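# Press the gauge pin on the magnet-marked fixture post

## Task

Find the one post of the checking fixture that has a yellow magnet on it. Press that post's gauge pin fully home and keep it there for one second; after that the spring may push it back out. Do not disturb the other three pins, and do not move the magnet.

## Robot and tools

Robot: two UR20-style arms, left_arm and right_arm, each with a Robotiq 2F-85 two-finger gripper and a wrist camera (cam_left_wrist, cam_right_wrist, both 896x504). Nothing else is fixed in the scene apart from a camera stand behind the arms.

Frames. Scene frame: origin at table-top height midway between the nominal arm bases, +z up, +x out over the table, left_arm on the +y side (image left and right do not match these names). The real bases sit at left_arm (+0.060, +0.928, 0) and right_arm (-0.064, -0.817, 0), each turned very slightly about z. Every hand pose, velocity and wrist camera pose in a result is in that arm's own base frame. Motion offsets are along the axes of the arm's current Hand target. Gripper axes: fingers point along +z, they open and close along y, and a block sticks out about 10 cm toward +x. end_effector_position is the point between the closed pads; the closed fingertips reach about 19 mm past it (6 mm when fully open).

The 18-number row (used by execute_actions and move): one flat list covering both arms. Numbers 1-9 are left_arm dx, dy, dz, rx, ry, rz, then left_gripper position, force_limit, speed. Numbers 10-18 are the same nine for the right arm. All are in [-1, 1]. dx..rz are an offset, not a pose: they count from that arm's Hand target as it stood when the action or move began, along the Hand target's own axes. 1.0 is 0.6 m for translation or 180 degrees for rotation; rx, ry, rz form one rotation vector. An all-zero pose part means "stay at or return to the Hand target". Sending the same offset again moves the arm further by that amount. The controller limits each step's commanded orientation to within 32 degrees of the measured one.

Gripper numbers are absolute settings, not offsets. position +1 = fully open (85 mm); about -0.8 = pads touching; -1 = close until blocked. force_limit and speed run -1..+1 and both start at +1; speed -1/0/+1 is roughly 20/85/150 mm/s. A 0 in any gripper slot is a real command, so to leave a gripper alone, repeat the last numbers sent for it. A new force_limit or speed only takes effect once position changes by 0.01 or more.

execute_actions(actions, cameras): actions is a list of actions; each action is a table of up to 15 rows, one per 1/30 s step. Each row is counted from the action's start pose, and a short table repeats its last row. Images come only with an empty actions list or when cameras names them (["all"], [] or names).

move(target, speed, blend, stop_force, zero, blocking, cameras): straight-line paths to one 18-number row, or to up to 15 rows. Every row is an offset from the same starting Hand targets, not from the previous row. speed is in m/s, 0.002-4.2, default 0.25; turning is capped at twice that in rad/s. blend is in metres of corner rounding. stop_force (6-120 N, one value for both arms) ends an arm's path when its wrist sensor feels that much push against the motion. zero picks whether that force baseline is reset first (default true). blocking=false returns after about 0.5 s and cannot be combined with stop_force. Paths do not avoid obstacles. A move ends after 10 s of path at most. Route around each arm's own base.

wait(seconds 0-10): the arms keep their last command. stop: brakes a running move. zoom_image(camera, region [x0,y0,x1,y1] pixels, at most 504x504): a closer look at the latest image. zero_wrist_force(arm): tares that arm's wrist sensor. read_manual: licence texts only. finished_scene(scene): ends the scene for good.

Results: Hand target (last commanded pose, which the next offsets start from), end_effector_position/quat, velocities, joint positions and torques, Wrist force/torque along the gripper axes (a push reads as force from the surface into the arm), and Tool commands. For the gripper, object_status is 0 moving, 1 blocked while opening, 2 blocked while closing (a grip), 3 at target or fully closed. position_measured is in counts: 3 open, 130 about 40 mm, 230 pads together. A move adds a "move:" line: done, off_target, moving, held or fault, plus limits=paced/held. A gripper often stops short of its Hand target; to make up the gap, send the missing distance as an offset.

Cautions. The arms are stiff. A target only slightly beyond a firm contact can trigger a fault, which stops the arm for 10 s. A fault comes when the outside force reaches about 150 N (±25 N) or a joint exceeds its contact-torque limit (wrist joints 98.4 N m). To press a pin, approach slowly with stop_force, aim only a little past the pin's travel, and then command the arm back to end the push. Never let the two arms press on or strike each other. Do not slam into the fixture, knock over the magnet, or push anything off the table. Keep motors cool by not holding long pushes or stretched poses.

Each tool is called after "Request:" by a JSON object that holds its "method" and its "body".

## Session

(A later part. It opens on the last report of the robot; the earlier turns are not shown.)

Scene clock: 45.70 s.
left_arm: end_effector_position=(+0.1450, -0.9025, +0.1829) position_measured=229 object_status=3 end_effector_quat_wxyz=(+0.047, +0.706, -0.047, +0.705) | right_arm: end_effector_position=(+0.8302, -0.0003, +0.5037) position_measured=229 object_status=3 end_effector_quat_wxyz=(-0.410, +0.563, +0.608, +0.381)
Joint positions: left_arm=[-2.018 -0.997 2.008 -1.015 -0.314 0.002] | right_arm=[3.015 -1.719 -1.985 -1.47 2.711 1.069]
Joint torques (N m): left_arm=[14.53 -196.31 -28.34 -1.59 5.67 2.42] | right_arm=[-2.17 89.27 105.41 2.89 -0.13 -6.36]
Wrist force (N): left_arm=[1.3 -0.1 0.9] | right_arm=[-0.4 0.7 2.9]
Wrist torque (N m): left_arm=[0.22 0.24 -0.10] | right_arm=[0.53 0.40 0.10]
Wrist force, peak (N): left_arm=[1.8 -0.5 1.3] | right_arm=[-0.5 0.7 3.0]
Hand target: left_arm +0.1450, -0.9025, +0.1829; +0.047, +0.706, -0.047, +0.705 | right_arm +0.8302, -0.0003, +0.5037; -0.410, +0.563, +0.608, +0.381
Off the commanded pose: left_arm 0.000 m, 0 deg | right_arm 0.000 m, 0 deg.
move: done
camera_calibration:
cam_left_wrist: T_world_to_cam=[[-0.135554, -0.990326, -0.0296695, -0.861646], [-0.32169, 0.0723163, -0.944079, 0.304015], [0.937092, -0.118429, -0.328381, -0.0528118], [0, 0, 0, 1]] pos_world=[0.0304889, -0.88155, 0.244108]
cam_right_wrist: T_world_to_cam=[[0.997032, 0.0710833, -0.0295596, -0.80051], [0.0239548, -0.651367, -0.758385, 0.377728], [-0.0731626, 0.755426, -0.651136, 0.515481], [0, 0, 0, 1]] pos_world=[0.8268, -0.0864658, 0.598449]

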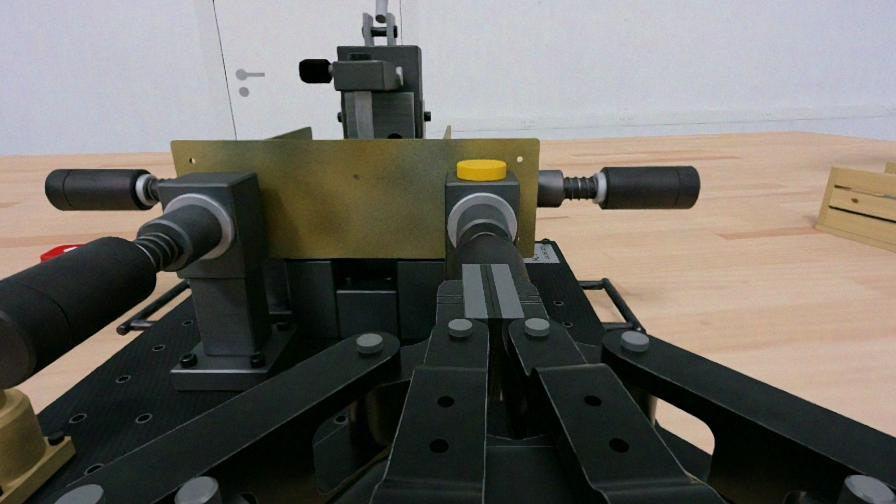

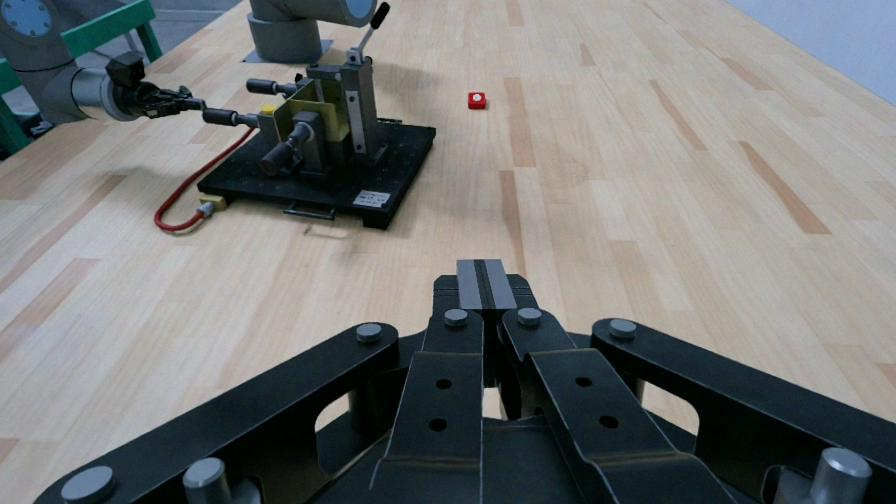

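Request:
{"method": "move", "body": {"target": [0,0,-0.042,0,0,0,-0.8,0,0,0,0,0,0,0,0,-0.8,0,0], "speed": 0.1}}

Request:
{"method": "move", "body": {"target": [-0.035,0,0,0,0,0,-0.8,0,0,0,0,0,0,0,0,-0.8,0,0], "speed": 0.1, "cameras": ["all"]}}

Request:
{"method": "zoom_image", "body": {"camera": "cam_left_wrist", "region": [410, 150, 570, 310]}}

Request:
{"method": "zoom_image", "body": {"camera": "cam_right_wrist", "region": [140, 70, 280, 170]}}

Scene clock: 49.17 s.
left_arm: end_effector_position=(+0.1202, -0.8992, +0.1830) position_measured=229 object_status=3 end_effector_quat_wxyz=(+0.047, +0.706, -0.047, +0.705) | right_arm: end_effector_position=(+0.8302, -0.0003, +0.5037) position_measured=229 object_status=3 end_effector_quat_wxyz=(-0.410, +0.563, +0.608, +0.381)
Joint positions: left_arm=[-2.046 -0.995 2.005 -1.012 -0.342 0.002] | right_arm=[3.015 -1.719 -1.985 -1.47 2.711 1.069]
Joint torques (N m): left_arm=[-16.54 -147.21 -74.6 5.73 -4.45 -4.41] | right_arm=[-4.51 85.76 103.32 3.68 0.11 -6.63]
Wrist force (N): left_arm=[1.4 -0.5 1.1] | right_arm=[-0.3 0.7 2.7]
Wrist torque (N m): left_arm=[0.13 0.22 -0.04] | right_arm=[0.52 0.38 0.10]
Wrist force, peak (N): left_arm=[1.6 0.0 2.0] | right_arm=[-0.2 0.7 3.0]
Hand target: left_arm +0.1200, -0.8992, +0.1830; +0.047, +0.706, -0.047, +0.705 | right_arm +0.8302, -0.0003, +0.5037; -0.410, +0.563, +0.608, +0.381
Off the commanded pose: left_arm 0.000 m, 0 deg | right_arm 0.000 m, 0 deg.
move: done

Scene clock: 50.00 s.
left_arm: end_effector_position=(+0.1200, -0.8992, +0.1621) position_measured=229 object_status=3 end_effector_quat_wxyz=(+0.047, +0.706, -0.047, +0.705) | right_arm: end_effector_position=(+0.8302, -0.0003, +0.5037) position_measured=229 object_status=3 end_effector_quat_wxyz=(-0.410, +0.563, +0.608, +0.381)
Joint positions: left_arm=[-2.046 -0.972 2.008 -1.039 -0.342 0.002] | right_arm=[3.015 -1.719 -1.985 -1.47 2.711 1.069]
Joint torques (N m): left_arm=[-12.82 -151.86 -26.01 -1.95 -4.12 2.77] | right_arm=[-5.75 88.72 101.62 2.95 0.2 -6.06]
Wrist force (N): left_arm=[1.5 -0.1 0.9] | right_arm=[-0.3 0.7 2.9]
Wrist torque (N m): left_arm=[0.19 0.21 0.07] | right_arm=[0.52 0.39 0.10]
Wrist force, peak (N): left_arm=[2.1 -0.3 1.5] | right_arm=[-0.4 0.4 3.0]
Hand target: left_arm +0.1200, -0.8992, +0.1620; +0.047, +0.706, -0.047, +0.705 | right_arm +0.8302, -0.0003, +0.5037; -0.410, +0.563, +0.608, +0.381
Off the commanded pose: left_arm 0.000 m, 0 deg | right_arm 0.000 m, 0 deg.
move: done
camera_calibration:
cam_left_wrist: T_world_to_cam=[[-0.135613, -0.990321, -0.0295426, -0.862411], [-0.321697, 0.072216, -0.944085, 0.275917], [0.937081, -0.118526, -0.328377, -0.0359428], [0, 0, 0, 1]] pos_world=[0.00548866, -0.87825, 0.223208]
cam_right_wrist: T_world_to_cam=[[0.997032, 0.0710833, -0.0295596, -0.80051], [0.0239548, -0.651367, -0.758385, 0.377728], [-0.0731626, 0.755426, -0.651136, 0.515481], [0, 0, 0, 1]] pos_world=[0.8268, -0.0864658, 0.598449]

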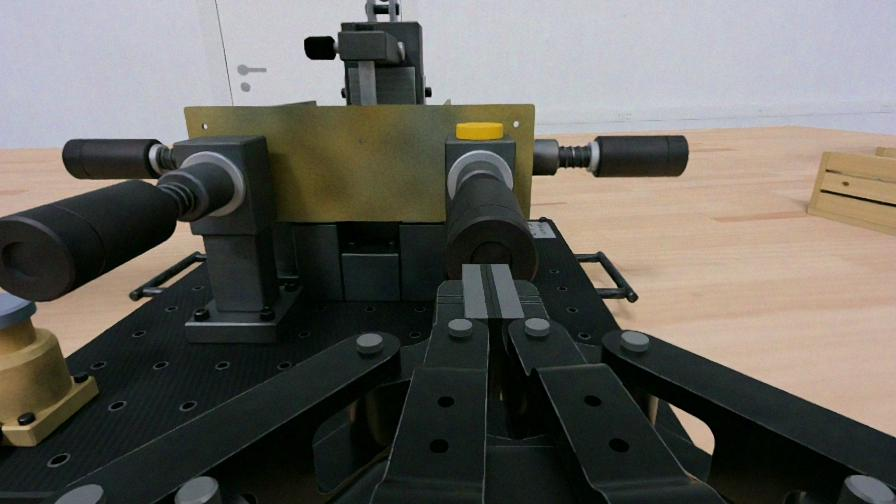

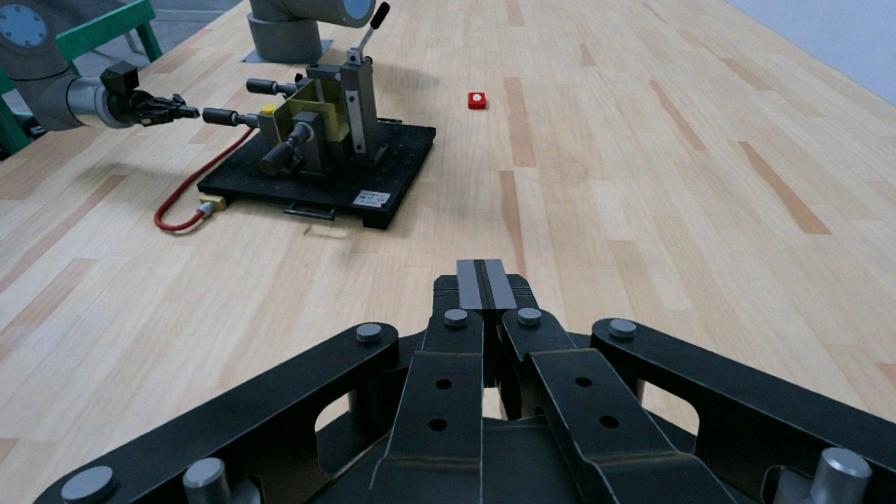

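Scaled by 3.150 from the camera's 896x504 image, which has a finer 1280x720 frame.

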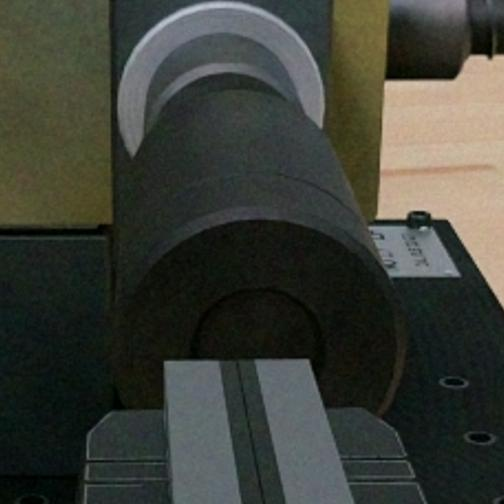

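Scaled by 3.600 from the camera's 896x504 image, which has a finer 1280x720 frame.

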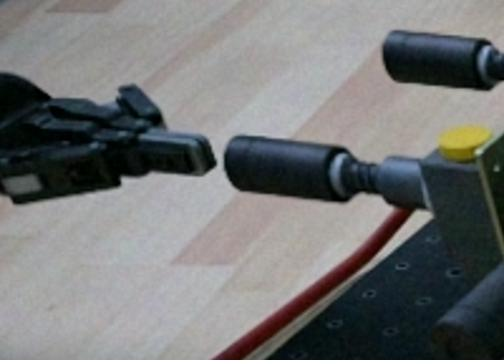

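Request:
{"method": "move", "body": {"target": [0.009,0.004,0,0,0,0,-0.8,0,0,0,0,0,0,0,0,-0.8,0,0], "speed": 0.1}}

Request:
{"method": "move", "body": {"target": [0,0,0.07,0,0,0,-0.8,0,0,0,0,0,0,0,0,-0.8,0,0], "speed": 0.015, "stop_force": 7, "cameras": ["all"]}}

Request:
{"method": "zoom_image", "body": {"camera": "cam_left_wrist", "region": [410, 150, 570, 310]}}

Request:
{"method": "zoom_image", "body": {"camera": "cam_right_wrist", "region": [140, 70, 280, 170]}}

Scene clock: 51.13 s.
left_arm: end_effector_position=(+0.1197, -0.9015, +0.1672) position_measured=229 object_status=3 end_effector_quat_wxyz=(+0.047, +0.706, -0.047, +0.705) | right_arm: end_effector_position=(+0.8302, -0.0003, +0.5037) position_measured=229 object_status=3 end_effector_quat_wxyz=(-0.410, +0.563, +0.608, +0.381)
Joint positions: left_arm=[-2.045 -0.977 2.004 -1.03 -0.341 0.002] | right_arm=[3.015 -1.719 -1.985 -1.47 2.711 1.069]
Joint torques (N m): left_arm=[17.63 -201.41 -73.68 6.63 5.52 -0.48] | right_arm=[-4.88 83.03 102.67 3.05 0.59 -6.64]
Wrist force (N): left_arm=[1.6 -0.4 1.1] | right_arm=[-0.3 0.8 2.8]
Wrist torque (N m): left_arm=[0.14 0.19 -0.03] | right_arm=[0.53 0.38 0.10]
Wrist force, peak (N): left_arm=[1.9 -0.2 1.4] | right_arm=[-0.3 0.6 3.1]
Hand target: left_arm +0.1197, -0.9015, +0.1674; +0.047, +0.706, -0.047, +0.705 | right_arm +0.8302, -0.0003, +0.5037; -0.410, +0.563, +0.608, +0.381
Off the commanded pose: left_arm 0.000 m, 0 deg | right_arm 0.000 m, 0 deg.
move: done

Scene clock: 54.10 s.
left_arm: end_effector_position=(+0.1464, -0.9051, +0.1674) position_measured=229 object_status=3 end_effector_quat_wxyz=(+0.047, +0.706, -0.047, +0.705) | right_arm: end_effector_position=(+0.8302, -0.0003, +0.5037) position_measured=229 object_status=3 end_effector_quat_wxyz=(-0.410, +0.563, +0.608, +0.381)
Joint positions: left_arm=[-2.015 -0.978 2.008 -1.033 -0.312 0.002] | right_arm=[3.015 -1.719 -1.985 -1.47 2.711 1.069]
Joint torques (N m): left_arm=[-12.99 -170.66 -60.03 4.8 -5.56 1.38] | right_arm=[-6.47 87 103.57 3.44 0.05 -6.94]
Wrist force (N): left_arm=[1.7 0.9 -4.3] | right_arm=[-0.4 0.4 2.8]
Wrist torque (N m): left_arm=[0.16 0.20 -0.10] | right_arm=[0.46 0.39 0.09]
Wrist force, peak (N): left_arm=[1.8 0.4 -6.5] | right_arm=[-0.2 0.6 3.1]
Hand target: left_arm +0.1464, -0.9051, +0.1673; +0.047, +0.706, -0.047, +0.705 (not the last commanded pose) | right_arm +0.8302, -0.0003, +0.5037; -0.410, +0.563, +0.608, +0.381
Off the commanded pose: left_arm 0.015 m, 0 deg | right_arm 0.000 m, 0 deg.
move: contact (left_arm)
camera_calibration:
cam_left_wrist: T_world_to_cam=[[-0.135521, -0.990333, -0.0295763, -0.86451], [-0.321704, 0.0722181, -0.944082, 0.289873], [0.937092, -0.118428, -0.328381, -0.059647], [0, 0, 0, 1]] pos_world=[0.031989, -0.88415, 0.228508]
cam_right_wrist: T_world_to_cam=[[0.997032, 0.0710833, -0.0295596, -0.80051], [0.0239548, -0.651367, -0.758385, 0.377728], [-0.0731626, 0.755426, -0.651136, 0.515481], [0, 0, 0, 1]] pos_world=[0.8268, -0.0864658, 0.598449]

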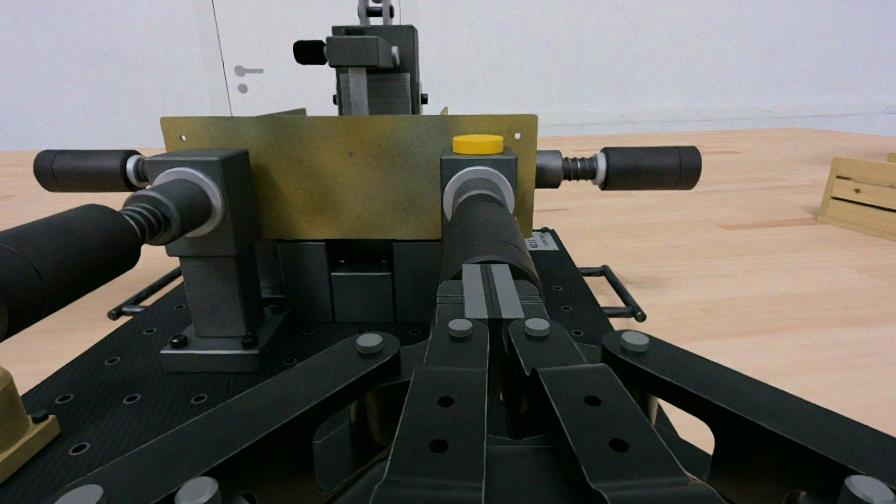

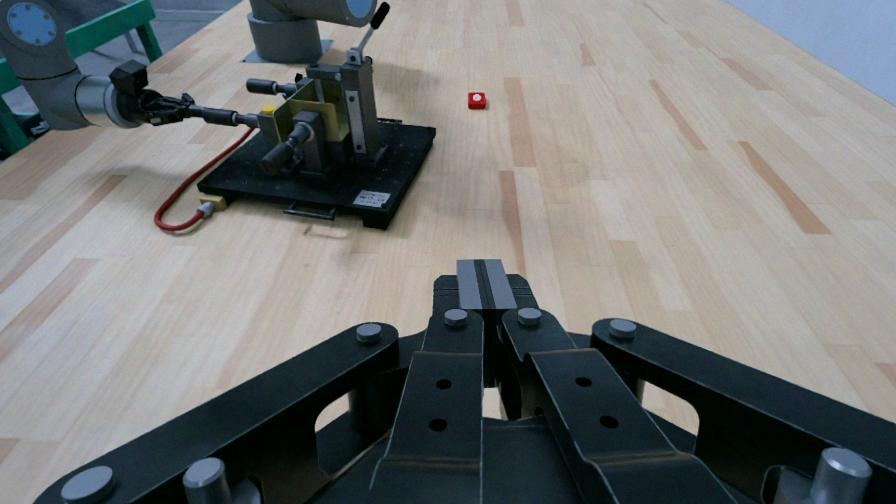

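Scaled by 3.150 from the camera's 896x504 image, which has a finer 1280x720 frame.

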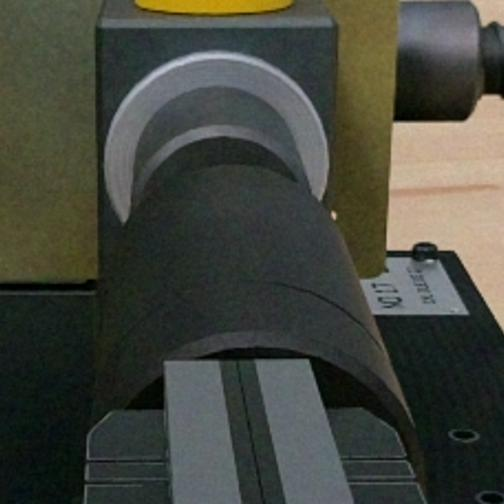

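Scaled by 3.600 from the camera's 896x504 image, which has a finer 1280x720 frame.

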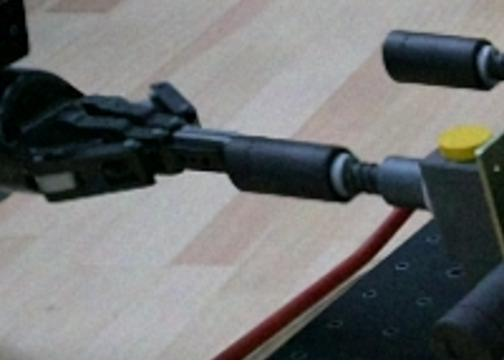

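Request:
{"method": "move", "body": {"target": [0,0,0.1,0,0,0,-0.8,0,0,0,0,0,0,0,0,-0.8,0,0], "speed": 0.012, "stop_force": 50}}

Request:
{"method": "wait", "body": {"seconds": 1.5, "cameras": ["all"]}}

Request:
{"method": "zoom_image", "body": {"camera": "cam_left_wrist", "region": [410, 150, 570, 310]}}

Request:
{"method": "zoom_image", "body": {"camera": "cam_right_wrist", "region": [140, 70, 280, 170]}}

Scene clock: 56.97 s.
left_arm: end_effector_position=(+0.1658, -0.9077, +0.1674) position_measured=229 object_status=3 end_effector_quat_wxyz=(+0.047, +0.706, -0.047, +0.705) | right_arm: end_effector_position=(+0.8302, -0.0003, +0.5037) position_measured=229 object_status=3 end_effector_quat_wxyz=(-0.410, +0.563, +0.608, +0.381)
Joint positions: left_arm=[-1.994 -0.979 2.01 -1.034 -0.29 0.003] | right_arm=[3.015 -1.719 -1.985 -1.47 2.711 1.069]
Joint torques (N m): left_arm=[32.99 -173 -20.18 8.2 -4.62 2.14] | right_arm=[-2.62 86.89 103.8 2.98 -0.02 -6.43]
Wrist force (N): left_arm=[0.9 -0.2 -65.1] | right_arm=[0.0 0.4 2.8]
Wrist torque (N m): left_arm=[-0.12 0.22 -0.10] | right_arm=[0.46 0.33 0.09]
Wrist force, peak (N): left_arm=[9.4 -6.6 -123.1] | right_arm=[-0.3 0.4 3.1]
Hand target: left_arm +0.1657, -0.9077, +0.1673; +0.047, +0.706, -0.047, +0.705 (not the last commanded pose) | right_arm +0.8302, -0.0003, +0.5037; -0.410, +0.563, +0.608, +0.381
Off the commanded pose: left_arm 0.040 m, 0 deg | right_arm 0.000 m, 0 deg.
move: contact (left_arm)

Scene clock: 58.47 s.
left_arm: end_effector_position=(+0.1657, -0.9077, +0.1673) position_measured=229 object_status=3 end_effector_quat_wxyz=(+0.047, +0.706, -0.047, +0.705) | right_arm: end_effector_position=(+0.8302, -0.0003, +0.5037) position_measured=229 object_status=3 end_effector_quat_wxyz=(-0.410, +0.563, +0.608, +0.381)
Joint positions: left_arm=[-1.994 -0.979 2.01 -1.034 -0.29 0.003] | right_arm=[3.015 -1.719 -1.985 -1.47 2.711 1.069]
Joint torques (N m): left_arm=[34.23 -157.22 -26.79 8.39 -4.53 0.79] | right_arm=[-2.77 90.15 104.21 3.06 0.83 -6.4]
Wrist force (N): left_arm=[0.6 -0.6 -62.3] | right_arm=[-0.1 0.6 2.9]
Wrist torque (N m): left_arm=[-0.10 0.17 -0.10] | right_arm=[0.50 0.34 0.10]
Wrist force, peak (N): left_arm=[0.5 0.1 -65.3] | right_arm=[-0.3 0.4 3.2]
Hand target: left_arm +0.1657, -0.9077, +0.1673; +0.047, +0.706, -0.047, +0.705 (not the last commanded pose) | right_arm +0.8302, -0.0003, +0.5037; -0.410, +0.563, +0.608, +0.381
Tool commands: left_gripper/position=-0.8 left_gripper/force_limit=+0.0 left_gripper/speed=+0.0 right_gripper/position=-0.8 right_gripper/force_limit=+0.0 right_gripper/speed=+0.0
Off the commanded pose: left_arm 0.041 m, 0 deg | right_arm 0.000 m, 0 deg.
wait: 1.50 s; at rest by 0.17 s
camera_calibration:
cam_left_wrist: T_world_to_cam=[[-0.135613, -0.990321, -0.0295426, -0.86456], [-0.321697, 0.072216, -0.944085, 0.296275], [0.937081, -0.118526, -0.328377, -0.07814], [0, 0, 0, 1]] pos_world=[0.0512887, -0.88685, 0.228508]
cam_right_wrist: T_world_to_cam=[[0.997032, 0.0710833, -0.0295596, -0.80051], [0.0239548, -0.651367, -0.758385, 0.377728], [-0.0731626, 0.755426, -0.651136, 0.515481], [0, 0, 0, 1]] pos_world=[0.8268, -0.0864658, 0.598449]

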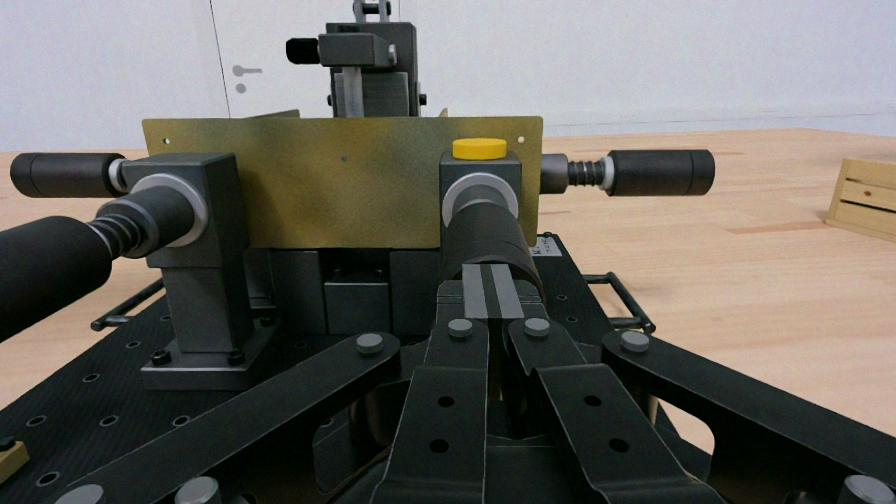

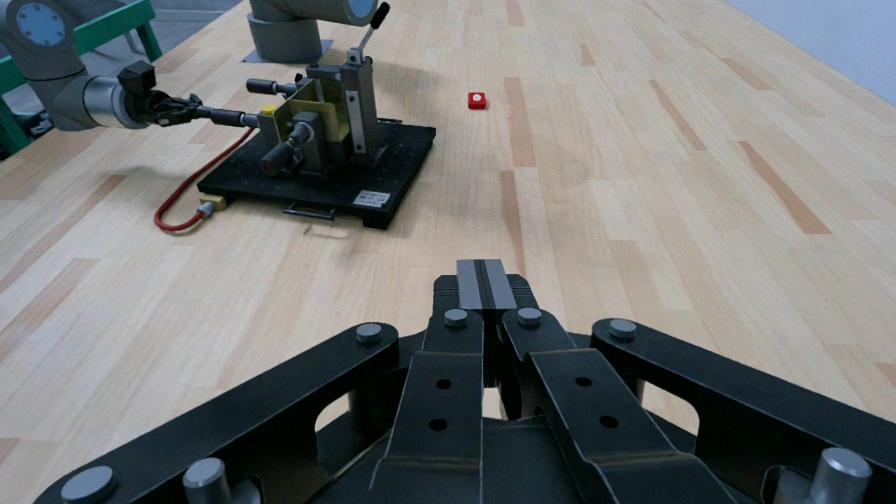

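Scaled by 3.150 from the camera's 896x504 image, which has a finer 1280x720 frame.

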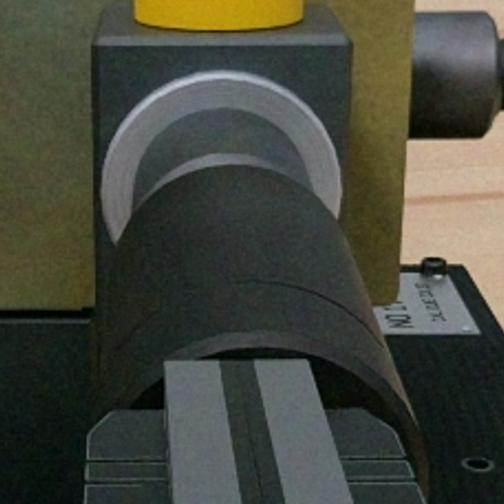

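Scaled by 3.600 from the camera's 896x504 image, which has a finer 1280x720 frame.

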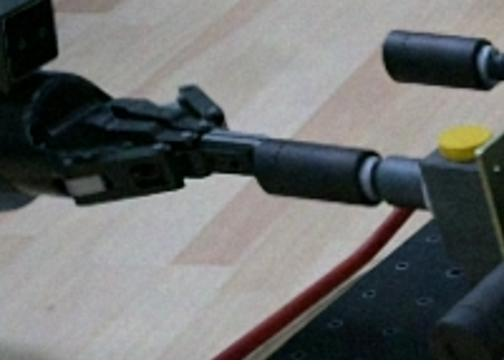

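Request:
{"method": "move", "body": {"target": [0,0,-0.09,0,0,0,-0.8,0,0,0,0,0,0,0,0,-0.8,0,0], "speed": 0.06, "cameras": ["cam_right_wrist"]}}

Request:
{"method": "finished_scene", "body": {"scene": 1}}

Scene clock: 59.93 s.
left_arm: end_effector_position=(+0.1124, -0.9006, +0.1674) position_measured=229 object_status=3 end_effector_quat_wxyz=(+0.047, +0.706, -0.047, +0.705) | right_arm: end_effector_position=(+0.8302, -0.0003, +0.5037) position_measured=229 object_status=3 end_effector_quat_wxyz=(-0.410, +0.563, +0.608, +0.381)
Joint positions: left_arm=[-2.053 -0.976 2.002 -1.029 -0.349 0.002] | right_arm=[3.015 -1.719 -1.985 -1.47 2.711 1.069]
Joint torques (N m): left_arm=[-18.53 -151.62 -74.28 5.75 -5.02 -4.6] | right_arm=[-3.23 82.35 104.09 3.91 0 -6.73]
Wrist force (N): left_arm=[1.7 -0.3 1.1] | right_arm=[-0.3 0.6 2.9]
Wrist torque (N m): left_arm=[0.16 0.18 0.12] | right_arm=[0.49 0.38 0.10]
Wrist force, peak (N): left_arm=[0.4 -0.6 -62.3] | right_arm=[-0.3 0.7 3.1]
Hand target: left_arm +0.1122, -0.9006, +0.1674; +0.047, +0.706, -0.047, +0.705 | right_arm +0.8302, -0.0003, +0.5037; -0.410, +0.563, +0.608, +0.381
Off the commanded pose: left_arm 0.000 m, 0 deg | right_arm 0.000 m, 0 deg.
move: done
camera_calibration:
cam_right_wrist: T_world_to_cam=[[0.997032, 0.0710833, -0.0295596, -0.80051], [0.0239548, -0.651367, -0.758385, 0.377728], [-0.0731626, 0.755426, -0.651136, 0.515481], [0, 0, 0, 1]] pos_world=[0.8268, -0.0864658, 0.598449]
Images, in order (width x height): cam_right_wrist 896x504.

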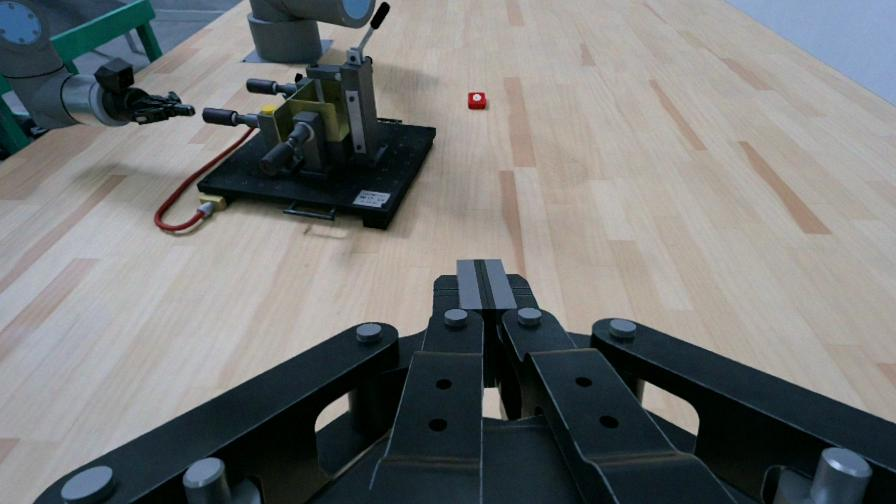

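The scene is finished: the task was done.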